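# Move white-capped square bottle from fridge to workbench

## Task

Get the square bottle that has a white cap out of the refrigerator (its left door is held open by a latch) and set it upright on the workbench, without moving anything else inside the refrigerator; the robot must neither tip over nor be left leaning.

## Robot and tools

ROBOT. A LinearBot: a wheeled base that can drive in any direction, a column about 1.7 m high, and a carriage that slides up and down it (lift_m). The carriage holds two identical six-joint arms, left and right, each ending in a two-finger gripper. Arm bases sit about 0.57 m + lift_m above the floor; carriage parts extend roughly 0.15 m lower. A hand reaches up to 0.78 m from its shoulder but only about 0.38 m beneath its arm base. A hand is about 0.16 m long and 0.1 m wide (0.14 m with fingers open). Parked pose for an arm: joints 1 to 6 = 0, 0.05, 0.05, 1.45, 0, 0; with both parked the robot is roughly 0.85 m wide by 0.65 m long. Cameras (672x504 images): carriage_camera is fixed on the carriage, facing forward and tilted about 20 degrees down; left_wrist_camera and right_wrist_camera look out past each hand's fingertips.

FRAMES. Base frame: metres, origin on the floor below the base centre, x forward, y left, z up. left_hand and right_hand are the points midway between each hand's pads, given in this frame, with quat_wxyz: the hand's z axis runs along the fingers, and the fingers open along its y axis; a hand pointing straight up with joints 1, 5, 6 at 0 reads (1, 0, 0, 0). base_odometry is in the odometry frame (the base frame where the scene began); it counts wheel rotation only, so slipping shows as travel, and heading (rad, left positive, -3.142 to 3.142) can drift a degree or two after turns or long sideways moves.

move. One action per call. "base" holds exactly one relative command, an offset from where the base last reported itself: {"translate_m": d} forward positive, -2 to 2 m; {"strafe_m": d} left positive, -2 to 2 m; {"rotate_rad": d} counter-clockwise positive, -6.3 to 6.3 rad. "joints" is a single dictionary shared by both arms and the lift, giving absolute targets by name: lift_m 0 to 1 m; left_joint1_rad/right_joint1_rad -2.617 to 3.054 (swing about vertical, 0 ahead, positive left); joint2 0 to 3.141 (shoulder: 0 upper arm pointing back and level, 1.57 vertical, 3.14 forward and level); joint3 0 to 3.141 (elbow, 0 folded, 3.14 straight); joint4 -1.57 to 1.57 (wrist pitch, positive lifts the tips); joint5 -1.57 to 1.57 (wrist yaw, positive swings the tips to the right); joint6 -2.094 to 2.094 (roll about the fingers, positive clockwise viewed from the forearm); left_gripper_m/right_gripper_m 0 to 0.093 m (gap between pads). Joints not named keep their earlier target. "speeds" caps top speed for this action only: translate_m and strafe_m 0.02 to 0.5 m/s, rotate_rad 0.05 to 1.57 rad/s, lift_m 0.08 to 0.25 m/s (maximum is the default). "min_time_s" (0.1 to 8 s) sets a minimum duration for every arm and gripper motion in the action; use it for straighter, gentler arm paths. "cameras": list of carriage_camera, left_wrist_camera, right_wrist_camera or "all"; omitted or null gives all, [] gives none. An action lasts at most 15 s; base drives end at 14 s with time_out. A call with no action just reports. Unknown keys make a call invalid; out-of-range values get it refused, and after a refusal or a stop the remaining move, wait and finished_scene calls of that same reply are skipped.

Other tools: wait {seconds 0 to 10, cameras}; zoom_image {camera, region [x0, y0, x1, y1] in pixels from the top-left, at most 504 by 504}; read_manual {section "licences"} only returns licence text; finished_scene {scene} closes the scene permanently, so the bottle must already stand on the bench on its own.

RESULTS. joint_positions (with tolerance for done: lift 0.004 m, joints 1 and 6 0.02, joint 2 0.105, joint 3 0.06, joint 4 0.04, joint 5 0.025, gripper 0.004). The move line says done or the worst status. base_status/joint_status words: done (for the base, wheels turned fully even if slipping); off_target (resting short and maybe still pushing); contact_stop and time_out (target dropped, holding in place); not_followed (a safety check withheld the arm's targets, e.g. arms nearly touching; recover by resending one arm's current readings with joint 1 turned away, then the other); limit_stop_at_motor_heat. on_its_own lists uncommanded behaviour, and its "held at" is a target, not a reading. motor_effort is percent of maximum, positive toward larger values, peak in brackets; readings carry sizeable errors. If lift effort keeps dropping while lowering, a hand or load is resting on something. Joint torques: arm joints in order, N m; joints 1 to 3 wrap at ±28. Hand readings may be off, usually higher than the true hand, especially far out; 1 kg in a level hand sags it 7 to 25 cm. Gripper: closed on nothing reads 0.000 to 0.002; a firm grip reads up to 0.005 below the part width and may say off_target. Release by commanding well above the reading. MOTOR HOT appears at 75 °C; at 100 °C an OVER-TEMPERATURE FAULT drops that arm for 30 to 60 s or more. Time used shows elapsed time; the simulation keeps running while you think, holding the last command.

AVOID. Tipping: worst with carriage high, arms stretched or loaded, pushing or pulling, sudden stops; only images reveal a lean. Arms have no contact stop and keep pressing; the base stops on wheel effort but ignores arms, so a drive can bend an arm. If stuck against something, back off about 0.2 m the way you came (or turn back). Never reverse under a table edge into the column. Do not let the arms collide or press on each other. Park arms when not working to limit heating. Avoid dropping or releasing moving objects, slamming, or knocking over the other refrigerator items.

Each tool is called as name([rows], argument=value, ...), one row to a line, values as JSON.

## Session

move(cameras=["carriage_camera"])

move(base={"rotate_rad": -1.5}, cameras=["carriage_camera"])

Scene clock: 0.00 s.
Joint torques (N m): no reading
base_odometry: x=+0.000 y=+0.000 heading=+0.000
base_status: not commanded
joint_positions: lift_m=+0.300 left_joint1_rad=-0.007 left_joint2_rad=+0.050 left_joint3_rad=+0.032 left_joint4_rad=+1.420 left_joint5_rad=+0.044 left_joint6_rad=+0.030 left_gripper_m=+0.09396 right_joint1_rad=+0.008 right_joint2_rad=+0.053 right_joint3_rad=+0.060 right_joint4_rad=+1.485 right_joint5_rad=+0.002 right_joint6_rad=-0.014 right_gripper_m=+0.09396
joint_status: not commanded
motor_effort: lift_m=+24 drive_wheels=-1
left_hand: x=+0.2762 y=+0.2938 z=+1.2770 quat_wxyz=(+0.996, +0.024, +0.083, +0.010) (m; base frame)
right_hand: x=+0.2532 y=-0.3019 z=+1.2865 quat_wxyz=(+0.999, +0.001, +0.040, -0.003) (m; base frame)
pictures: carriage_camera
camera_calibration:
carriage_camera: T_world_to_cam=[[0.0454457, -0.998547, 0.0289474, -0.039313], [-0.353787, -0.0431872, -0.934329, 1.22887], [0.934221, 0.03222, -0.355235, 0.336645], [0, 0, 0, 1]] pos_world=[0.122044, 0.00296896, 1.2689]

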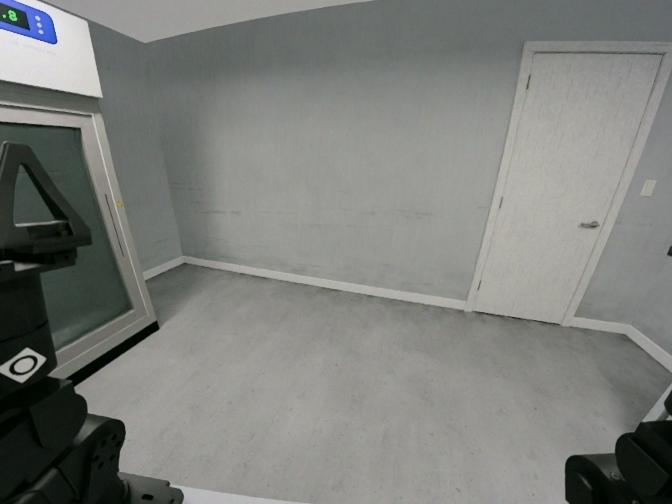

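Scene clock: 3.03 s.
Joint torques (N m): left_arm=[0.35 3.74 4.97 0.03 -0.07 0] | right_arm=[0.05 3.33 6.04 -0.3 -0.02 -0.15]
move: done
base_odometry: x=+0.000 y=+0.000 heading=-1.500
base_status: done
joint_positions: lift_m=+0.300 left_joint1_rad=-0.007 left_joint2_rad=+0.050 left_joint3_rad=+0.032 left_joint4_rad=+1.419 left_joint5_rad=+0.044 left_joint6_rad=+0.030 left_gripper_m=+0.09397 right_joint1_rad=+0.008 right_joint2_rad=+0.053 right_joint3_rad=+0.060 right_joint4_rad=+1.484 right_joint5_rad=+0.002 right_joint6_rad=-0.014 right_gripper_m=+0.09397
joint_status: not commanded
motor_effort: lift_m=+24(24) drive_wheels=+1(14)
left_hand: x=+0.2765 y=+0.2938 z=+1.2769 quat_wxyz=(+0.996, +0.024, +0.084, +0.010) (m; base frame)
right_hand: x=+0.2533 y=-0.3019 z=+1.2865 quat_wxyz=(+0.999, +0.001, +0.040, -0.003) (m; base frame)
pictures: carriage_camera
camera_calibration:
carriage_camera: T_world_to_cam=[[0.0454457, -0.998547, 0.0289474, -0.039313], [-0.353787, -0.0431872, -0.934329, 1.22887], [0.934221, 0.03222, -0.355235, 0.336645], [0, 0, 0, 1]] pos_world=[0.122044, 0.00296896, 1.2689]

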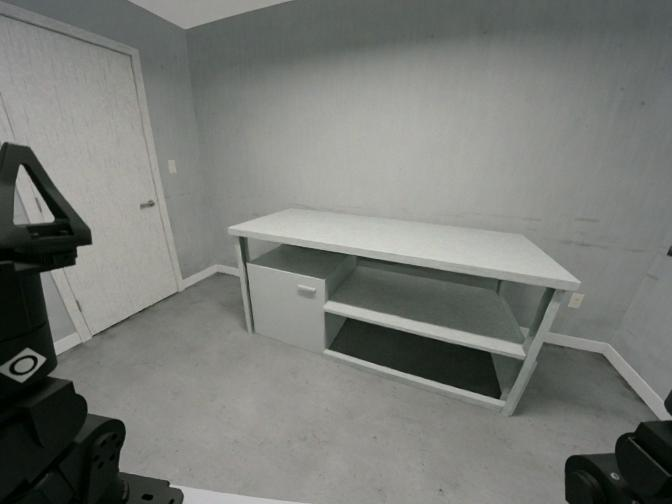

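move(base={"rotate_rad": 2.81}, joints={"lift_m": 0.45}, cameras=["carriage_camera"])

zoom_image(camera="carriage_camera", region=[200, 80, 440, 260])

Scene clock: 27.60 s.
Joint torques (N m): left_arm=[0.34 3.71 4.97 0.05 -0.06 0] | right_arm=[0.05 3.34 6.05 -0.27 -0.02 -0.16]
move: done
base_odometry: x=+0.000 y=+0.000 heading=+1.310
base_status: done
joint_positions: lift_m=+0.450 left_joint1_rad=-0.007 left_joint2_rad=+0.050 left_joint3_rad=+0.032 left_joint4_rad=+1.417 left_joint5_rad=+0.044 left_joint6_rad=+0.030 left_gripper_m=+0.09398 right_joint1_rad=+0.008 right_joint2_rad=+0.053 right_joint3_rad=+0.060 right_joint4_rad=+1.482 right_joint5_rad=+0.002 right_joint6_rad=-0.014 right_gripper_m=+0.09398
joint_status: all done
motor_effort: lift_m=+26(31) drive_wheels=+5(17)
left_hand: x=+0.2769 y=+0.2938 z=+1.4266 quat_wxyz=(+0.996, +0.024, +0.085, +0.010) (m; base frame)
right_hand: x=+0.2540 y=-0.3019 z=+1.4363 quat_wxyz=(+0.999, +0.001, +0.041, -0.003) (m; base frame)
pictures: carriage_camera
camera_calibration:
carriage_camera: T_world_to_cam=[[0.0454457, -0.998547, 0.0289474, -0.0436499], [-0.353787, -0.0431872, -0.934329, 1.36885], [0.934221, 0.03222, -0.355235, 0.389866], [0, 0, 0, 1]] pos_world=[0.122044, 0.00296896, 1.41872]

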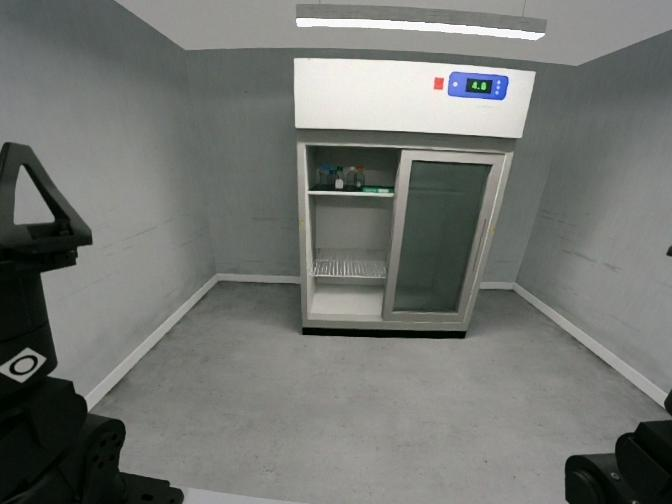

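Scaled by 2.100 from the camera's 672x504 image, which has a finer 960x720 frame.

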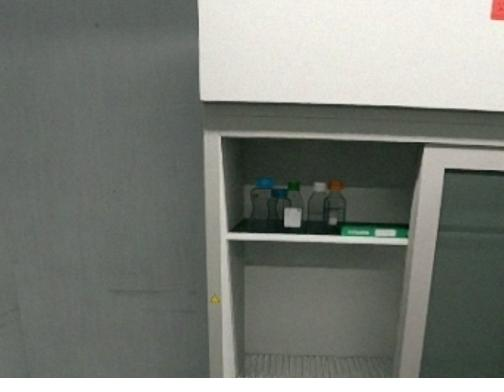

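move(base={"rotate_rad": 0.01}, joints={"lift_m": 0.413, "left_joint1_rad": 0, "left_joint2_rad": 1.57, "left_joint3_rad": 1.57, "left_joint4_rad": 0.0, "left_joint5_rad": 0, "left_joint6_rad": 0, "left_gripper_m": 0.072, "right_joint2_rad": 0.05, "right_joint3_rad": 0.05, "right_joint4_rad": 1.45}, min_time_s=1.5, cameras=[])

move(base={"strafe_m": -0.358}, speeds={"strafe_m": 0.3}, cameras=[])

move(base={"translate_m": 0.88}, speeds={"translate_m": 0.4}, cameras=["carriage_camera", "left_wrist_camera"])

Scene clock: 67.37 s.
Joint torques (N m): left_arm=[0.9 -7.87 8.72 2.2 -0.14 -0.11] | right_arm=[0.05 2.96 4.82 -0.33 -0.02 -0.16]
move: done
base_odometry: x=+0.000 y=+0.000 heading=+1.320
base_status: done
joint_positions: lift_m=+0.413 left_joint1_rad=-0.006 left_joint2_rad=+1.567 left_joint3_rad=+1.539 left_joint4_rad=+0.012 left_joint5_rad=+0.009 left_joint6_rad=+0.012 left_gripper_m=+0.07213 right_joint1_rad=+0.008 right_joint2_rad=+0.053 right_joint3_rad=+0.060 right_joint4_rad=+1.460 right_joint5_rad=+0.002 right_joint6_rad=-0.014 right_gripper_m=+0.09398
joint_status: all done
motor_effort: lift_m=+22(22) drive_wheels=+5(8)
left_hand: x=+0.7443 y=+0.2968 z=+1.3923 quat_wxyz=(+0.701, +0.010, +0.713, -0.002) (m; base frame)
right_hand: x=+0.2594 y=-0.3019 z=+1.3993 quat_wxyz=(+0.999, +0.001, +0.052, -0.003) (m; base frame)
pictures: none
No camera images: "cameras" was empty.

Scene clock: 70.13 s.
Joint torques (N m): left_arm=[0.72 -7.9 8.72 2.2 -0.09 -0.11] | right_arm=[-0.02 2.96 4.82 -0.32 -0.02 -0.16]
move: done
base_odometry: x=+0.347 y=-0.088 heading=+1.320
base_status: done
joint_positions: lift_m=+0.413 left_joint1_rad=-0.005 left_joint2_rad=+1.567 left_joint3_rad=+1.539 left_joint4_rad=+0.007 left_joint5_rad=+0.006 left_joint6_rad=+0.011 left_gripper_m=+0.07213 right_joint1_rad=+0.009 right_joint2_rad=+0.053 right_joint3_rad=+0.060 right_joint4_rad=+1.458 right_joint5_rad=+0.002 right_joint6_rad=-0.014 right_gripper_m=+0.09398
joint_status: not commanded
motor_effort: lift_m=+22(22) drive_wheels=-6(16)
left_hand: x=+0.7443 y=+0.2984 z=+1.3911 quat_wxyz=(+0.700, +0.008, +0.714, +0.000) (m; base frame)
right_hand: x=+0.2598 y=-0.3018 z=+1.3992 quat_wxyz=(+0.999, +0.000, +0.053, -0.003) (m; base frame)
pictures: none
No camera images: "cameras" was empty.

Scene clock: 74.30 s.
Joint torques (N m): left_arm=[0.75 -7.92 8.57 2.22 -0.1 -0.11] | right_arm=[0.01 2.95 5.18 -0.26 -0.02 -0.16]
move: done
base_odometry: x=+0.566 y=+0.764 heading=+1.320
base_status: done
joint_positions: lift_m=+0.413 left_joint1_rad=-0.005 left_joint2_rad=+1.567 left_joint3_rad=+1.540 left_joint4_rad=+0.004 left_joint5_rad=+0.006 left_joint6_rad=+0.011 left_gripper_m=+0.07213 right_joint1_rad=+0.009 right_joint2_rad=+0.053 right_joint3_rad=+0.056 right_joint4_rad=+1.454 right_joint5_rad=+0.002 right_joint6_rad=-0.014 right_gripper_m=+0.09398
joint_status: not commanded
motor_effort: lift_m=+22(22) drive_wheels=-6(15)
left_hand: x=+0.7443 y=+0.2984 z=+1.3910 quat_wxyz=(+0.699, +0.008, +0.715, +0.000) (m; base frame)
right_hand: x=+0.2618 y=-0.3018 z=+1.3982 quat_wxyz=(+0.998, +0.000, +0.057, -0.003) (m; base frame)
pictures: carriage_camera, left_wrist_camera
camera_calibration:
carriage_camera: T_world_to_cam=[[0.0454457, -0.998547, 0.0289474, -0.0425933], [-0.353787, -0.0431872, -0.934329, 1.33475], [0.934221, 0.03222, -0.355235, 0.376899], [0, 0, 0, 1]] pos_world=[0.122044, 0.00296896, 1.38221]
left_wrist_camera: T_world_to_cam=[[-0.00477112, -0.99977, 0.0209248, 0.271495], [-0.624789, -0.0133577, -0.780679, 1.55428], [0.780779, -0.0167983, -0.624582, 0.415979], [0, 0, 0, 1]] pos_world=[0.647603, 0.299181, 1.46752]

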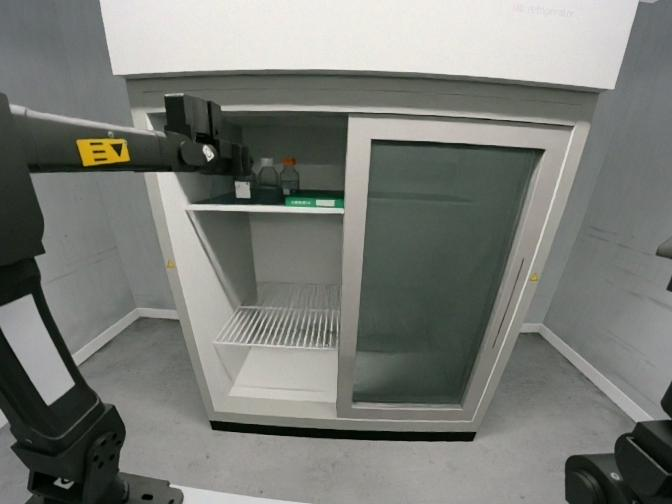

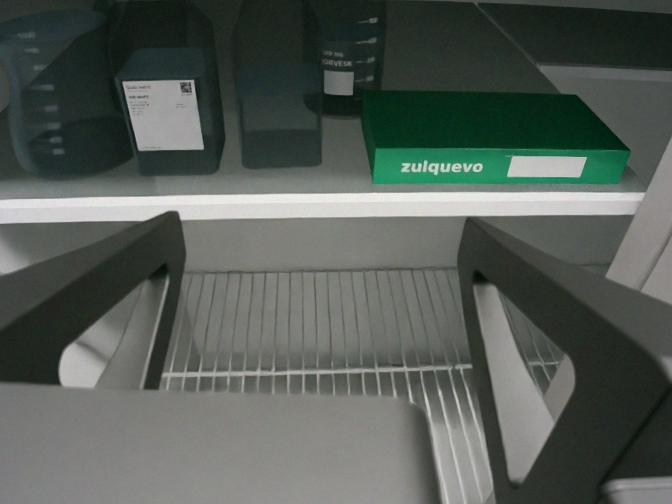

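move(base={"strafe_m": 0.041}, speeds={"strafe_m": 0.1}, cameras=[])

move(base={"translate_m": 0.29}, speeds={"translate_m": 0.25}, cameras=["left_wrist_camera"])

Scene clock: 97.33 s.
Joint torques (N m): left_arm=[0.46 -7.86 8.64 2.23 -0.09 -0.11] | right_arm=[0.06 2.92 5.14 -0.26 -0.02 -0.16]
move: done
base_odometry: x=+0.526 y=+0.774 heading=+1.319
base_status: done
joint_positions: lift_m=+0.413 left_joint1_rad=-0.001 left_joint2_rad=+1.567 left_joint3_rad=+1.540 left_joint4_rad=+0.004 left_joint5_rad=+0.005 left_joint6_rad=+0.011 left_gripper_m=+0.07213 right_joint1_rad=+0.009 right_joint2_rad=+0.053 right_joint3_rad=+0.056 right_joint4_rad=+1.453 right_joint5_rad=+0.002 right_joint6_rad=-0.014 right_gripper_m=+0.09398
joint_status: not commanded
motor_effort: lift_m=+22(22) drive_wheels=-2(11)
left_hand: x=+0.7443 y=+0.3001 z=+1.3910 quat_wxyz=(+0.699, +0.006, +0.715, +0.002) (m; base frame)
right_hand: x=+0.2619 y=-0.3018 z=+1.3982 quat_wxyz=(+0.998, +0.000, +0.057, -0.003) (m; base frame)
pictures: none
No camera images: "cameras" was empty.

Scene clock: 99.77 s.
Joint torques (N m): left_arm=[0.46 -7.86 8.53 2.26 -0.09 -0.11] | right_arm=[0.02 2.95 5.16 -0.25 -0.02 -0.16]
move: done
base_odometry: x=+0.598 y=+1.055 heading=+1.320
base_status: done
joint_positions: lift_m=+0.413 left_joint1_rad=-0.001 left_joint2_rad=+1.568 left_joint3_rad=+1.540 left_joint4_rad=+0.003 left_joint5_rad=+0.005 left_joint6_rad=+0.011 left_gripper_m=+0.07213 right_joint1_rad=+0.009 right_joint2_rad=+0.053 right_joint3_rad=+0.056 right_joint4_rad=+1.453 right_joint5_rad=+0.002 right_joint6_rad=-0.014 right_gripper_m=+0.09398
joint_status: not commanded
motor_effort: lift_m=+22(22) drive_wheels=-3(12)
left_hand: x=+0.7445 y=+0.3001 z=+1.3902 quat_wxyz=(+0.698, +0.006, +0.716, +0.002) (m; base frame)
right_hand: x=+0.2621 y=-0.3018 z=+1.3982 quat_wxyz=(+0.998, +0.000, +0.057, -0.003) (m; base frame)
pictures: left_wrist_camera
camera_calibration:
left_wrist_camera: T_world_to_cam=[[-0.000909561, -0.999781, 0.0209063, 0.270357], [-0.626519, -0.0157248, -0.779247, 1.55387], [0.779406, -0.013807, -0.626368, 0.417961], [0, 0, 0, 1]] pos_world=[0.648014, 0.300503, 1.46699]

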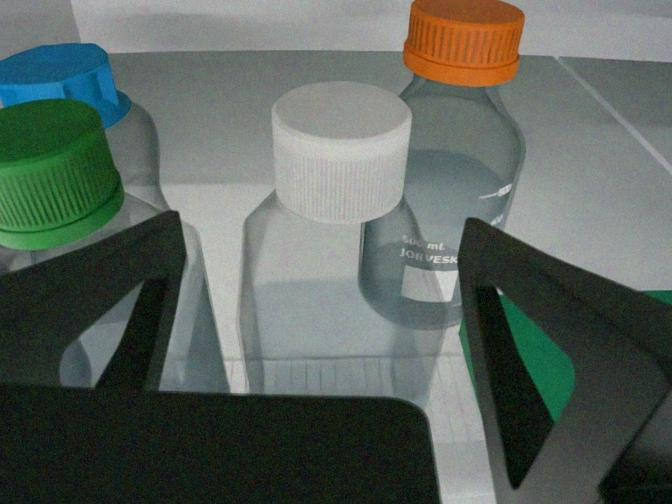

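move(base={"strafe_m": -0.006}, speeds={"strafe_m": 0.05}, cameras=[])

move(base={"translate_m": 0.038}, speeds={"translate_m": 0.06}, cameras=["left_wrist_camera"])

Scene clock: 138.77 s.
Joint torques (N m): left_arm=[0.55 -7.92 8.59 2.25 -0.09 -0.11] | right_arm=[-0.05 2.97 5.16 -0.24 -0.02 -0.16]
move: done
base_odometry: x=+0.604 y=+1.054 heading=+1.320
base_status: done
joint_positions: lift_m=+0.413 left_joint1_rad=-0.002 left_joint2_rad=+1.568 left_joint3_rad=+1.540 left_joint4_rad=+0.003 left_joint5_rad=+0.005 left_joint6_rad=+0.011 left_gripper_m=+0.07213 right_joint1_rad=+0.009 right_joint2_rad=+0.053 right_joint3_rad=+0.056 right_joint4_rad=+1.453 right_joint5_rad=+0.002 right_joint6_rad=-0.014 right_gripper_m=+0.09398
joint_status: not commanded
motor_effort: lift_m=+22(22) drive_wheels=-1(8)
left_hand: x=+0.7445 y=+0.2998 z=+1.3902 quat_wxyz=(+0.698, +0.006, +0.716, +0.001) (m; base frame)
right_hand: x=+0.2621 y=-0.3018 z=+1.3982 quat_wxyz=(+0.998, +0.000, +0.057, -0.003) (m; base frame)
pictures: none
No camera images: "cameras" was empty.

Scene clock: 139.93 s.
Joint torques (N m): left_arm=[0.54 -7.92 8.59 2.25 -0.09 -0.11] | right_arm=[-0.02 2.96 5.16 -0.24 -0.02 -0.16]
move: done
base_odometry: x=+0.613 y=+1.091 heading=+1.320
base_status: done
joint_positions: lift_m=+0.413 left_joint1_rad=-0.002 left_joint2_rad=+1.568 left_joint3_rad=+1.540 left_joint4_rad=+0.003 left_joint5_rad=+0.005 left_joint6_rad=+0.011 left_gripper_m=+0.07213 right_joint1_rad=+0.009 right_joint2_rad=+0.053 right_joint3_rad=+0.056 right_joint4_rad=+1.452 right_joint5_rad=+0.002 right_joint6_rad=-0.014 right_gripper_m=+0.09398
joint_status: not commanded
motor_effort: lift_m=+22(22) drive_wheels=+0(10)
left_hand: x=+0.7445 y=+0.2998 z=+1.3902 quat_wxyz=(+0.698, +0.006, +0.716, +0.001) (m; base frame)
right_hand: x=+0.2623 y=-0.3018 z=+1.3981 quat_wxyz=(+0.998, +0.000, +0.058, -0.003) (m; base frame)
pictures: left_wrist_camera
camera_calibration:
left_wrist_camera: T_world_to_cam=[[-0.00128151, -0.999773, 0.0212781, 0.26979], [-0.626527, -0.0157814, -0.77924, 1.55388], [0.779399, -0.0143299, -0.626364, 0.418114], [0, 0, 0, 1]] pos_world=[0.648013, 0.300242, 1.46699]

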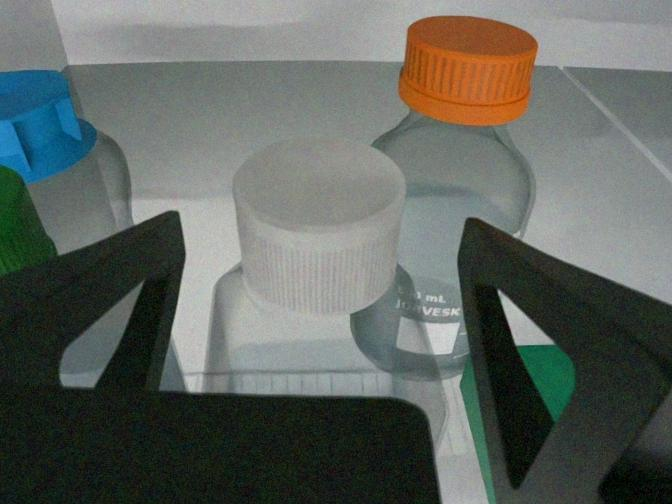

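move(base={"translate_m": 0.012}, speeds={"translate_m": 0.05}, cameras=[])

move(joints={"left_gripper_m": 0.035}, min_time_s=1.5, cameras=["left_wrist_camera"])

Scene clock: 147.90 s.
Joint torques (N m): left_arm=[0.55 -7.95 8.53 2.26 -0.08 -0.11] | right_arm=[-0.02 2.96 5.15 -0.23 -0.02 -0.16]
move: done
base_odometry: x=+0.616 y=+1.102 heading=+1.319
base_status: done
joint_positions: lift_m=+0.413 left_joint1_rad=-0.002 left_joint2_rad=+1.568 left_joint3_rad=+1.540 left_joint4_rad=+0.002 left_joint5_rad=+0.005 left_joint6_rad=+0.011 left_gripper_m=+0.07213 right_joint1_rad=+0.009 right_joint2_rad=+0.053 right_joint3_rad=+0.056 right_joint4_rad=+1.452 right_joint5_rad=+0.002 right_joint6_rad=-0.014 right_gripper_m=+0.09398
joint_status: not commanded
motor_effort: lift_m=+22(22) drive_wheels=-4(14)
left_hand: x=+0.7445 y=+0.2998 z=+1.3901 quat_wxyz=(+0.698, +0.006, +0.716, +0.001) (m; base frame)
right_hand: x=+0.2624 y=-0.3018 z=+1.3981 quat_wxyz=(+0.998, +0.000, +0.058, -0.003) (m; base frame)
pictures: none
No camera images: "cameras" was empty.

Scene clock: 149.70 s.
Joint torques (N m): left_arm=[0.49 -7.92 8.62 2.26 -0.06 -0.1] | right_arm=[-0.02 2.95 5.16 -0.24 -0.02 -0.16]
move: off_target
base_odometry: x=+0.616 y=+1.102 heading=+1.320
base_status: not commanded
joint_positions: lift_m=+0.413 left_joint1_rad=-0.002 left_joint2_rad=+1.568 left_joint3_rad=+1.540 left_joint4_rad=+0.002 left_joint5_rad=+0.002 left_joint6_rad=+0.010 left_gripper_m=+0.04124 right_joint1_rad=+0.009 right_joint2_rad=+0.053 right_joint3_rad=+0.056 right_joint4_rad=+1.452 right_joint5_rad=+0.002 right_joint6_rad=-0.014 right_gripper_m=+0.09398
joint_status: left_gripper_m off_target (ended at +0.04126, target +0.03500)
motor_effort: lift_m=+22(22) drive_wheels=-4(7)
left_hand: x=+0.7445 y=+0.3004 z=+1.3901 quat_wxyz=(+0.698, +0.005, +0.716, +0.002) (m; base frame)
right_hand: x=+0.2624 y=-0.3018 z=+1.3981 quat_wxyz=(+0.998, +0.000, +0.058, -0.003) (m; base frame)
pictures: left_wrist_camera
camera_calibration:
left_wrist_camera: T_world_to_cam=[[0.00180592, -0.999748, 0.0223539, 0.266644], [-0.626776, -0.0185498, -0.778979, 1.55447], [0.779197, -0.0126041, -0.626652, 0.418096], [0, 0, 0, 1]] pos_world=[0.648042, 0.300682, 1.46694]

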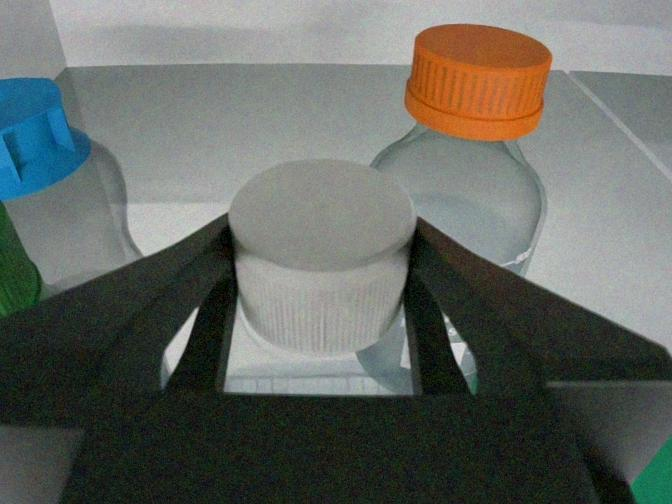

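Gripped. Lift.

move(joints={"lift_m": 0.435}, speeds={"lift_m": 0.08}, cameras=[])

move(joints={"lift_m": 0.44, "left_joint4_rad": 0.14}, speeds={"lift_m": 0.08}, min_time_s=0.8, cameras=["carriage_camera", "left_wrist_camera"])

zoom_image(camera="carriage_camera", region=[160, 150, 360, 330])

Scene clock: 158.97 s.
Joint torques (N m): left_arm=[0.5 -9.03 8.68 2.85 -0.06 -0.1] | right_arm=[-0.01 2.93 5.41 -0.21 -0.02 -0.16]
move: done
base_odometry: x=+0.616 y=+1.102 heading=+1.320
base_status: not commanded
joint_positions: lift_m=+0.435 left_joint1_rad=-0.002 left_joint2_rad=+1.579 left_joint3_rad=+1.540 left_joint4_rad=-0.049 left_joint5_rad=+0.002 left_joint6_rad=+0.009 left_gripper_m=+0.04123 right_joint1_rad=+0.009 right_joint2_rad=+0.053 right_joint3_rad=+0.053 right_joint4_rad=+1.451 right_joint5_rad=+0.002 right_joint6_rad=-0.014 right_gripper_m=+0.09398
joint_status: all done
motor_effort: lift_m=+26(31) drive_wheels=-2(5)
left_hand: x=+0.7471 y=+0.3004 z=+1.3936 quat_wxyz=(+0.676, +0.005, +0.737, +0.002) (m; base frame)
right_hand: x=+0.2634 y=-0.3018 z=+1.4188 quat_wxyz=(+0.998, +0.000, +0.060, -0.003) (m; base frame)
pictures: none
No camera images: "cameras" was empty.

Scene clock: 160.10 s.
Joint torques (N m): left_arm=[0.46 -9.52 8.62 3.54 -0.06 -0.09] | right_arm=[-0.01 2.92 5.56 -0.21 -0.02 -0.16]
move: off_target
base_odometry: x=+0.616 y=+1.102 heading=+1.320
base_status: not commanded
joint_positions: lift_m=+0.440 left_joint1_rad=-0.002 left_joint2_rad=+1.584 left_joint3_rad=+1.540 left_joint4_rad=+0.029 left_joint5_rad=+0.002 left_joint6_rad=+0.009 left_gripper_m=+0.04123 right_joint1_rad=+0.009 right_joint2_rad=+0.053 right_joint3_rad=+0.052 right_joint4_rad=+1.450 right_joint5_rad=+0.002 right_joint6_rad=-0.014 right_gripper_m=+0.09398
joint_status: left_joint4_rad off_target (ended at +0.029, target +0.140); the others done
motor_effort: lift_m=+26(31) drive_wheels=-4(6)
left_hand: x=+0.7497 y=+0.3004 z=+1.4149 quat_wxyz=(+0.702, +0.005, +0.713, +0.002) (m; base frame)
right_hand: x=+0.2638 y=-0.3018 z=+1.4234 quat_wxyz=(+0.998, +0.000, +0.060, -0.003) (m; base frame)
pictures: carriage_camera, left_wrist_camera
camera_calibration:
carriage_camera: T_world_to_cam=[[0.0454457, -0.998547, 0.0289474, -0.0433575], [-0.353787, -0.0431872, -0.934329, 1.35941], [0.934221, 0.03222, -0.355235, 0.386277], [0, 0, 0, 1]] pos_world=[0.122044, 0.00296896, 1.40861]
left_wrist_camera: T_world_to_cam=[[0.00159584, -0.999731, 0.0231518, 0.265095], [-0.619021, -0.0191704, -0.78514, 1.58012], [0.785372, -0.0130785, -0.618885, 0.41407], [0, 0, 0, 1]] pos_world=[0.652505, 0.30073, 1.49074]

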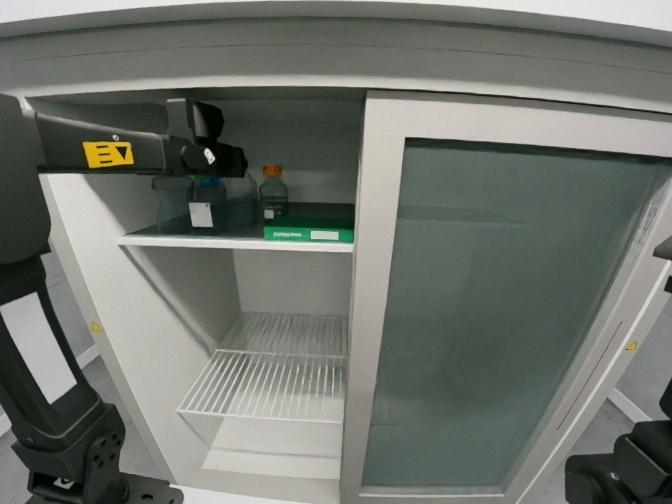

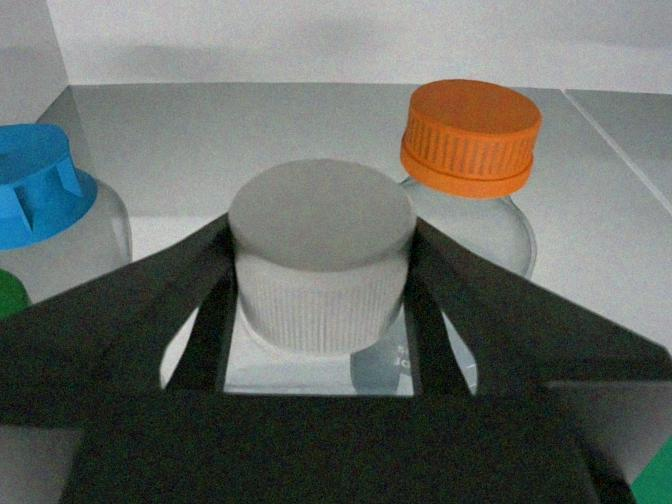

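Scaled by 2.520 from the camera's 672x504 image, which has a finer 960x720 frame.

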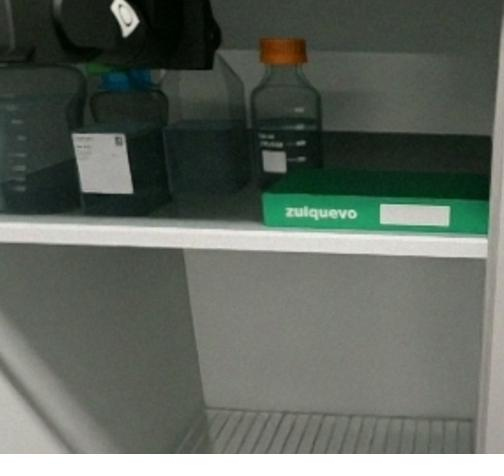

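move(base={"translate_m": -0.3}, speeds={"translate_m": 0.12}, cameras=["carriage_camera"])

move(base={"translate_m": -0.55}, speeds={"translate_m": 0.25}, cameras=["carriage_camera"])

Scene clock: 172.87 s.
Joint torques (N m): left_arm=[0.49 -9.91 8.65 3.49 -0.06 -0.09] | right_arm=[-0.01 2.93 5.57 -0.21 -0.02 -0.16]
move: done
base_odometry: x=+0.542 y=+0.812 heading=+1.319
base_status: done
joint_positions: lift_m=+0.440 left_joint1_rad=-0.002 left_joint2_rad=+1.589 left_joint3_rad=+1.540 left_joint4_rad=+0.035 left_joint5_rad=+0.002 left_joint6_rad=+0.009 left_gripper_m=+0.04123 right_joint1_rad=+0.009 right_joint2_rad=+0.053 right_joint3_rad=+0.052 right_joint4_rad=+1.450 right_joint5_rad=+0.002 right_joint6_rad=-0.014 right_gripper_m=+0.09398
joint_status: not commanded
motor_effort: lift_m=+26(26) drive_wheels=-2(11)
left_hand: x=+0.7512 y=+0.3004 z=+1.4141 quat_wxyz=(+0.702, +0.005, +0.712, +0.002) (m; base frame)
right_hand: x=+0.2638 y=-0.3018 z=+1.4234 quat_wxyz=(+0.998, +0.000, +0.060, -0.003) (m; base frame)
pictures: carriage_camera
camera_calibration:
carriage_camera: T_world_to_cam=[[0.0454457, -0.998547, 0.0289474, -0.0433575], [-0.353787, -0.0431872, -0.934329, 1.35941], [0.934221, 0.03222, -0.355235, 0.386277], [0, 0, 0, 1]] pos_world=[0.122044, 0.00296896, 1.40861]

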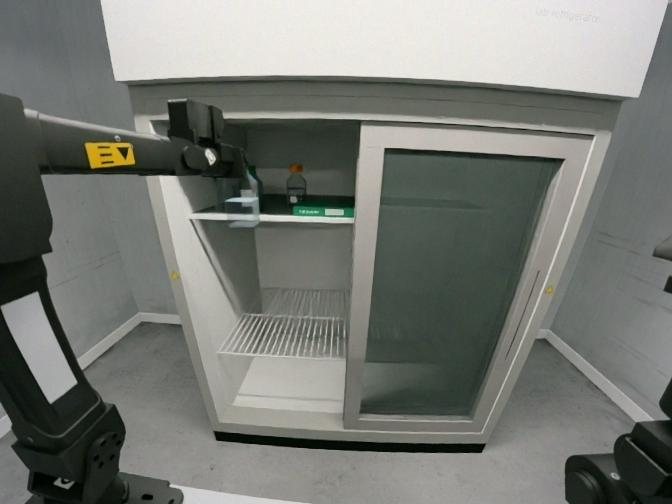

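Scene clock: 176.43 s.
Joint torques (N m): left_arm=[0.49 -10.13 8.55 3.46 -0.06 -0.09] | right_arm=[-0.01 2.91 5.59 -0.21 -0.02 -0.16]
move: done
base_odometry: x=+0.405 y=+0.279 heading=+1.319
base_status: done
joint_positions: lift_m=+0.440 left_joint1_rad=-0.002 left_joint2_rad=+1.590 left_joint3_rad=+1.540 left_joint4_rad=+0.037 left_joint5_rad=+0.002 left_joint6_rad=+0.009 left_gripper_m=+0.04123 right_joint1_rad=+0.009 right_joint2_rad=+0.053 right_joint3_rad=+0.052 right_joint4_rad=+1.450 right_joint5_rad=+0.002 right_joint6_rad=-0.014 right_gripper_m=+0.09398
joint_status: not commanded
motor_effort: lift_m=+26(26) drive_wheels=+2(11)
left_hand: x=+0.7515 y=+0.3004 z=+1.4141 quat_wxyz=(+0.703, +0.005, +0.712, +0.002) (m; base frame)
right_hand: x=+0.2638 y=-0.3018 z=+1.4234 quat_wxyz=(+0.998, +0.000, +0.060, -0.003) (m; base frame)
pictures: carriage_camera
camera_calibration:
carriage_camera: T_world_to_cam=[[0.0454457, -0.998547, 0.0289474, -0.0433575], [-0.353787, -0.0431872, -0.934329, 1.35941], [0.934221, 0.03222, -0.355235, 0.386277], [0, 0, 0, 1]] pos_world=[0.122044, 0.00296896, 1.40861]

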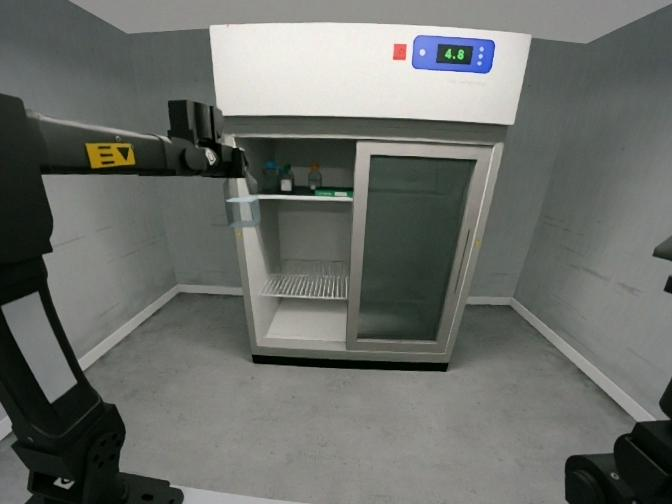

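move(base={"rotate_rad": 3.14}, joints={"lift_m": 0.2}, speeds={"rotate_rad": 0.6, "lift_m": 0.1}, cameras=["carriage_camera", "left_wrist_camera"])

Scene clock: 196.63 s.
Joint torques (N m): left_arm=[0.05 -10.62 8.7 3.47 -0.02 -0.07] | right_arm=[-0.02 2.93 5.63 -0.22 -0.02 -0.16]
move: done
base_odometry: x=+0.405 y=+0.279 heading=-1.824
base_status: done
joint_positions: lift_m=+0.200 left_joint1_rad=+0.003 left_joint2_rad=+1.596 left_joint3_rad=+1.540 left_joint4_rad=+0.037 left_joint5_rad=-0.002 left_joint6_rad=+0.007 left_gripper_m=+0.04123 right_joint1_rad=+0.009 right_joint2_rad=+0.053 right_joint3_rad=+0.051 right_joint4_rad=+1.451 right_joint5_rad=+0.002 right_joint6_rad=-0.014 right_gripper_m=+0.09399
joint_status: all done
motor_effort: lift_m=+22(23) drive_wheels=+3(14)
left_hand: x=+0.7533 y=+0.3036 z=+1.1718 quat_wxyz=(+0.701, +0.001, +0.713, +0.004) (m; base frame)
right_hand: x=+0.2641 y=-0.3018 z=+1.1837 quat_wxyz=(+0.998, +0.000, +0.061, -0.003) (m; base frame)
pictures: carriage_camera, left_wrist_camera
camera_calibration:
carriage_camera: T_world_to_cam=[[0.0454457, -0.998547, 0.0289474, -0.0364249], [-0.353787, -0.0431872, -0.934329, 1.13565], [0.934221, 0.03222, -0.355235, 0.301203], [0, 0, 0, 1]] pos_world=[0.122044, 0.00296896, 1.16913]
left_wrist_camera: T_world_to_cam=[[0.0104558, -0.999643, 0.0245988, 0.265549], [-0.620918, -0.0257734, -0.783452, 1.39302], [0.783806, -0.00708219, -0.620965, 0.262706], [0, 0, 0, 1]] pos_world=[0.656262, 0.303217, 1.24796]

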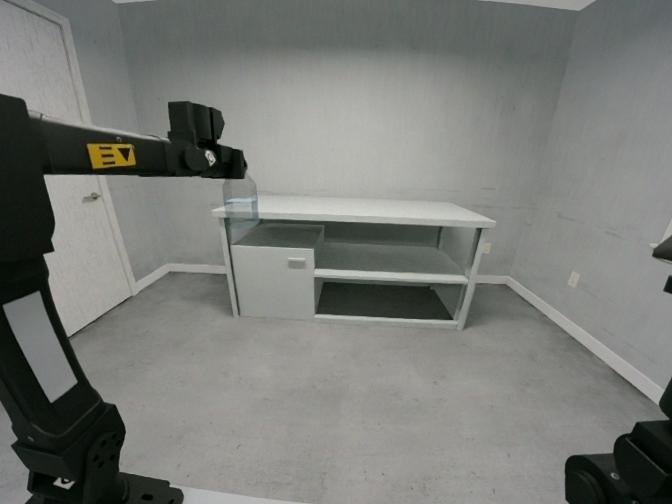

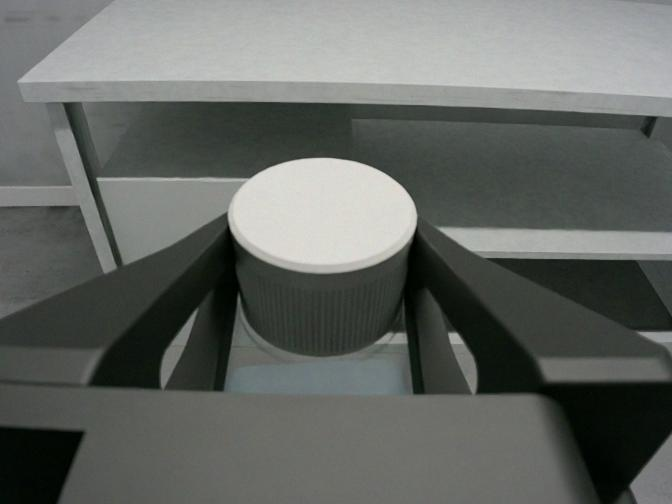

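move(base={"translate_m": 0.94}, speeds={"translate_m": 0.25}, cameras=["carriage_camera", "left_wrist_camera"])

Scene clock: 221.87 s.
Joint torques (N m): left_arm=[0.05 -10.67 8.75 3.48 -0.02 -0.08] | right_arm=[-0.02 2.92 5.64 -0.22 -0.02 -0.16]
move: done
base_odometry: x=+0.171 y=-0.631 heading=-1.823
base_status: done
joint_positions: lift_m=+0.200 left_joint1_rad=+0.003 left_joint2_rad=+1.596 left_joint3_rad=+1.540 left_joint4_rad=+0.038 left_joint5_rad=-0.002 left_joint6_rad=+0.007 left_gripper_m=+0.04123 right_joint1_rad=+0.009 right_joint2_rad=+0.053 right_joint3_rad=+0.051 right_joint4_rad=+1.451 right_joint5_rad=+0.002 right_joint6_rad=-0.014 right_gripper_m=+0.09399
joint_status: not commanded
motor_effort: lift_m=+22(22) drive_wheels=-6(16)
left_hand: x=+0.7533 y=+0.3036 z=+1.1720 quat_wxyz=(+0.701, +0.001, +0.713, +0.004) (m; base frame)
right_hand: x=+0.2640 y=-0.3018 z=+1.1837 quat_wxyz=(+0.998, +0.000, +0.061, -0.003) (m; base frame)
pictures: carriage_camera, left_wrist_camera
camera_calibration:
carriage_camera: T_world_to_cam=[[0.0454457, -0.998547, 0.0289474, -0.0364249], [-0.353787, -0.0431872, -0.934329, 1.13565], [0.934221, 0.03222, -0.355235, 0.301203], [0, 0, 0, 1]] pos_world=[0.122044, 0.00296896, 1.16913]
left_wrist_camera: T_world_to_cam=[[0.010437, -0.999643, 0.0246044, 0.265552], [-0.62032, -0.0257715, -0.783926, 1.39327], [0.78428, -0.00708072, -0.620367, 0.261762], [0, 0, 0, 1]] pos_world=[0.656208, 0.303217, 1.24808]

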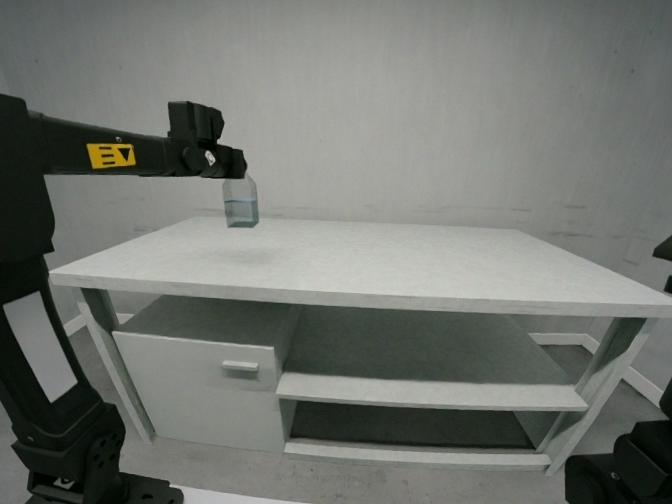

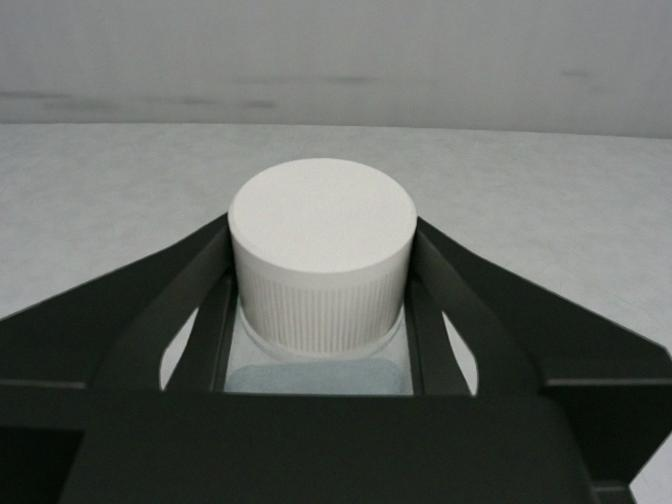

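move(base={"translate_m": 0.035}, joints={"lift_m": 0.088}, speeds={"translate_m": 0.08, "lift_m": 0.1}, cameras=["carriage_camera"])

zoom_image(camera="carriage_camera", region=[140, 130, 340, 280])

Scene clock: 237.73 s.
Joint torques (N m): left_arm=[0.05 -10.63 8.76 3.49 -0.02 -0.08] | right_arm=[-0.02 2.92 5.63 -0.23 -0.02 -0.16]
move: done
base_odometry: x=+0.162 y=-0.665 heading=-1.822
base_status: done
joint_positions: lift_m=+0.088 left_joint1_rad=+0.003 left_joint2_rad=+1.597 left_joint3_rad=+1.540 left_joint4_rad=+0.034 left_joint5_rad=-0.002 left_joint6_rad=+0.007 left_gripper_m=+0.04123 right_joint1_rad=+0.009 right_joint2_rad=+0.053 right_joint3_rad=+0.051 right_joint4_rad=+1.452 right_joint5_rad=+0.002 right_joint6_rad=-0.014 right_gripper_m=+0.09399
joint_status: all done
motor_effort: lift_m=+22(23) drive_wheels=-5(14)
left_hand: x=+0.7536 y=+0.3036 z=+1.0586 quat_wxyz=(+0.699, +0.001, +0.715, +0.004) (m; base frame)
right_hand: x=+0.2638 y=-0.3018 z=+1.0717 quat_wxyz=(+0.998, +0.000, +0.060, -0.003) (m; base frame)
pictures: carriage_camera
camera_calibration:
carriage_camera: T_world_to_cam=[[0.0454457, -0.998547, 0.0289474, -0.0331841], [-0.353787, -0.0431872, -0.934329, 1.03105], [0.934221, 0.03222, -0.355235, 0.261432], [0, 0, 0, 1]] pos_world=[0.122044, 0.00296896, 1.05717]

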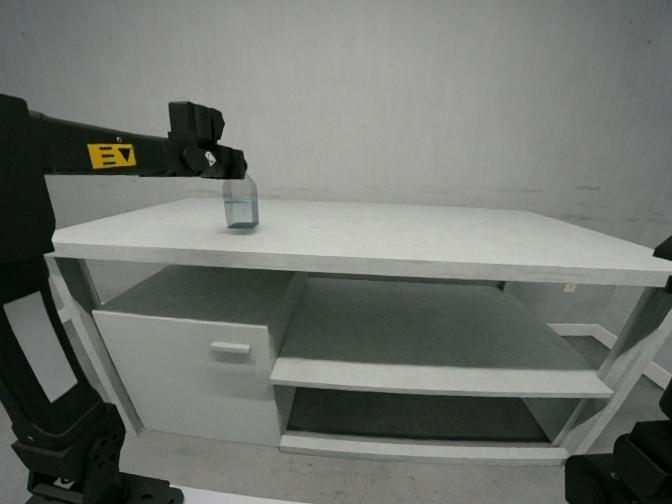

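Scaled by 2.520 from the camera's 672x504 image, which has a finer 960x720 frame.

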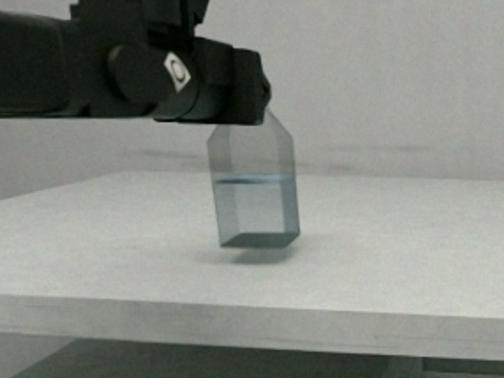

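move(joints={"lift_m": 0.068}, speeds={"lift_m": 0.08}, cameras=[])

move(joints={"lift_m": 0.058}, speeds={"lift_m": 0.08}, cameras=["carriage_camera"])

zoom_image(camera="carriage_camera", region=[140, 130, 340, 280])

Scene clock: 247.63 s.
Joint torques (N m): left_arm=[0.05 -10.7 8.72 3.42 -0.01 -0.08] | right_arm=[-0.02 2.93 5.63 -0.23 -0.02 -0.16]
move: done
base_odometry: x=+0.162 y=-0.665 heading=-1.822
base_status: not commanded
joint_positions: lift_m=+0.068 left_joint1_rad=+0.003 left_joint2_rad=+1.597 left_joint3_rad=+1.540 left_joint4_rad=+0.040 left_joint5_rad=-0.002 left_joint6_rad=+0.007 left_gripper_m=+0.04123 right_joint1_rad=+0.009 right_joint2_rad=+0.053 right_joint3_rad=+0.051 right_joint4_rad=+1.452 right_joint5_rad=+0.002 right_joint6_rad=-0.014 right_gripper_m=+0.09399
joint_status: all done
motor_effort: lift_m=+22(23) drive_wheels=-6(9)
left_hand: x=+0.7536 y=+0.3036 z=+1.0400 quat_wxyz=(+0.701, +0.001, +0.713, +0.004) (m; base frame)
right_hand: x=+0.2638 y=-0.3018 z=+1.0517 quat_wxyz=(+0.998, +0.000, +0.060, -0.003) (m; base frame)
pictures: none
No camera images: "cameras" was empty.

Scene clock: 248.13 s.
Joint torques (N m): left_arm=[0.05 -10.73 8.61 3.04 -0.02 -0.07] | right_arm=[-0.03 2.89 5.64 -0.24 -0.02 -0.15]
move: done
base_odometry: x=+0.162 y=-0.665 heading=-1.822
base_status: not commanded
joint_positions: lift_m=+0.058 left_joint1_rad=+0.003 left_joint2_rad=+1.597 left_joint3_rad=+1.540 left_joint4_rad=+0.073 left_joint5_rad=-0.002 left_joint6_rad=+0.007 left_gripper_m=+0.04123 right_joint1_rad=+0.009 right_joint2_rad=+0.053 right_joint3_rad=+0.051 right_joint4_rad=+1.452 right_joint5_rad=+0.002 right_joint6_rad=-0.014 right_gripper_m=+0.09399
joint_status: all done
motor_effort: lift_m=+21(22) drive_wheels=+2(8)
left_hand: x=+0.7536 y=+0.3036 z=+1.0381 quat_wxyz=(+0.713, +0.001, +0.701, +0.004) (m; base frame)
right_hand: x=+0.2638 y=-0.3018 z=+1.0418 quat_wxyz=(+0.998, +0.000, +0.060, -0.003) (m; base frame)
pictures: carriage_camera
camera_calibration:
carriage_camera: T_world_to_cam=[[0.0454457, -0.998547, 0.0289474, -0.0323187], [-0.353787, -0.0431872, -0.934329, 1.00312], [0.934221, 0.03222, -0.355235, 0.250812], [0, 0, 0, 1]] pos_world=[0.122044, 0.00296896, 1.02728]

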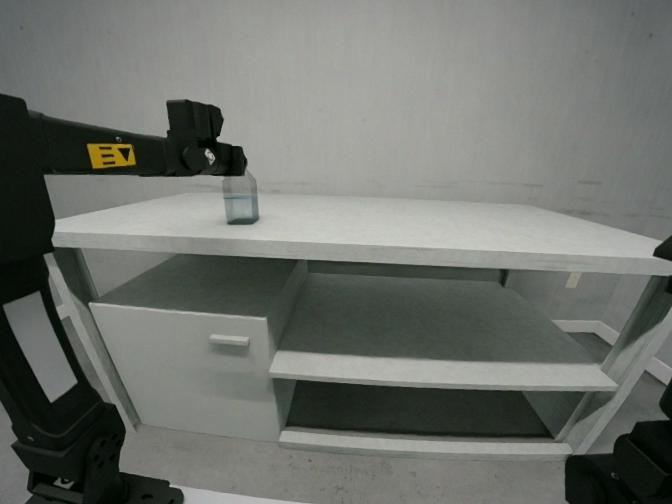

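Scaled by 2.520 from the camera's 672x504 image, which has a finer 960x720 frame.

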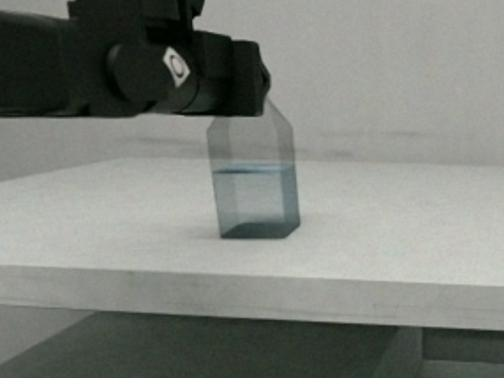

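move(joints={"lift_m": 0.051}, speeds={"lift_m": 0.08}, cameras=[])

move(joints={"lift_m": 0.044, "left_joint4_rad": 0.1}, speeds={"lift_m": 0.08}, min_time_s=0.8, cameras=["carriage_camera", "left_wrist_camera"])

zoom_image(camera="carriage_camera", region=[140, 130, 340, 280])

Scene clock: 258.30 s.
Joint torques (N m): left_arm=[0.05 -10.61 8.62 2.7 -0.02 -0.1] | right_arm=[-0.03 2.91 5.59 -0.22 -0.02 -0.16]
move: done
base_odometry: x=+0.162 y=-0.665 heading=-1.822
base_status: not commanded
joint_positions: lift_m=+0.051 left_joint1_rad=+0.003 left_joint2_rad=+1.596 left_joint3_rad=+1.540 left_joint4_rad=+0.097 left_joint5_rad=-0.002 left_joint6_rad=+0.007 left_gripper_m=+0.04123 right_joint1_rad=+0.009 right_joint2_rad=+0.053 right_joint3_rad=+0.051 right_joint4_rad=+1.452 right_joint5_rad=+0.002 right_joint6_rad=-0.014 right_gripper_m=+0.09399
joint_status: all done
motor_effort: lift_m=+21(22) drive_wheels=+6(7)
left_hand: x=+0.7531 y=+0.3036 z=+1.0376 quat_wxyz=(+0.722, +0.001, +0.692, +0.004) (m; base frame)
right_hand: x=+0.2638 y=-0.3018 z=+1.0349 quat_wxyz=(+0.998, +0.000, +0.060, -0.003) (m; base frame)
pictures: none
No camera images: "cameras" was empty.

Scene clock: 259.40 s.
Joint torques (N m): left_arm=[0.05 -10.22 8.58 2.07 -0.02 -0.08] | right_arm=[-0.01 2.93 5.61 -0.22 -0.02 -0.15]
move: done
base_odometry: x=+0.162 y=-0.665 heading=-1.822
base_status: not commanded
joint_positions: lift_m=+0.044 left_joint1_rad=+0.003 left_joint2_rad=+1.592 left_joint3_rad=+1.540 left_joint4_rad=+0.114 left_joint5_rad=-0.002 left_joint6_rad=+0.007 left_gripper_m=+0.04123 right_joint1_rad=+0.009 right_joint2_rad=+0.053 right_joint3_rad=+0.051 right_joint4_rad=+1.452 right_joint5_rad=+0.002 right_joint6_rad=-0.014 right_gripper_m=+0.09399
joint_status: all done
motor_effort: lift_m=+21(22) drive_wheels=+3(8)
left_hand: x=+0.7518 y=+0.3036 z=+1.0366 quat_wxyz=(+0.729, +0.001, +0.685, +0.004) (m; base frame)
right_hand: x=+0.2639 y=-0.3018 z=+1.0279 quat_wxyz=(+0.998, +0.000, +0.060, -0.003) (m; base frame)
pictures: carriage_camera, left_wrist_camera
camera_calibration:
carriage_camera: T_world_to_cam=[[0.0454457, -0.998547, 0.0289474, -0.0319143], [-0.353787, -0.0431872, -0.934329, 0.990065], [0.934221, 0.03222, -0.355235, 0.245849], [0, 0, 0, 1]] pos_world=[0.122044, 0.00296896, 1.0133]
left_wrist_camera: T_world_to_cam=[[0.00846374, -0.999649, 0.0251083, 0.269858], [-0.556231, -0.0255726, -0.830634, 1.28633], [0.830985, -0.00693575, -0.556252, 0.0772956], [0, 0, 0, 1]] pos_world=[0.648982, 0.303194, 1.10469]

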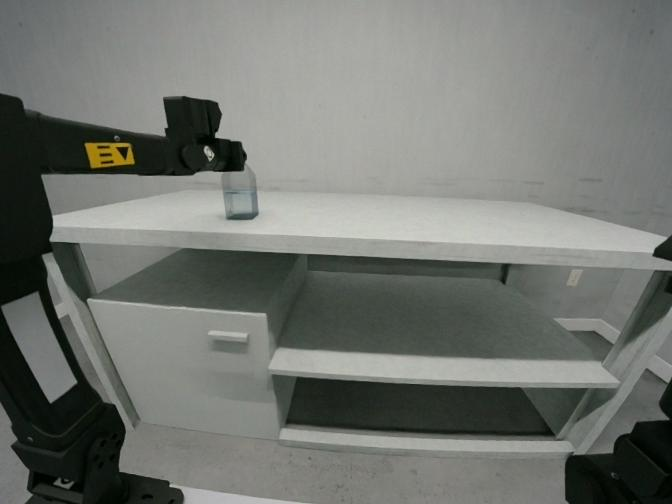

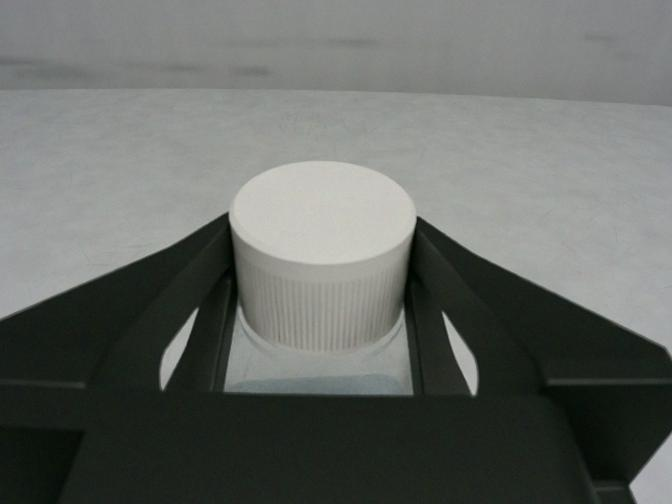

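Scaled by 2.520 from the camera's 672x504 image, which has a finer 960x720 frame.

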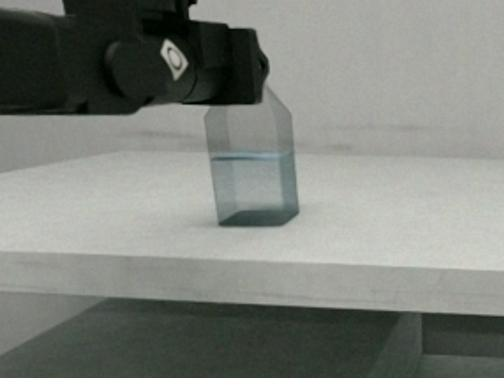

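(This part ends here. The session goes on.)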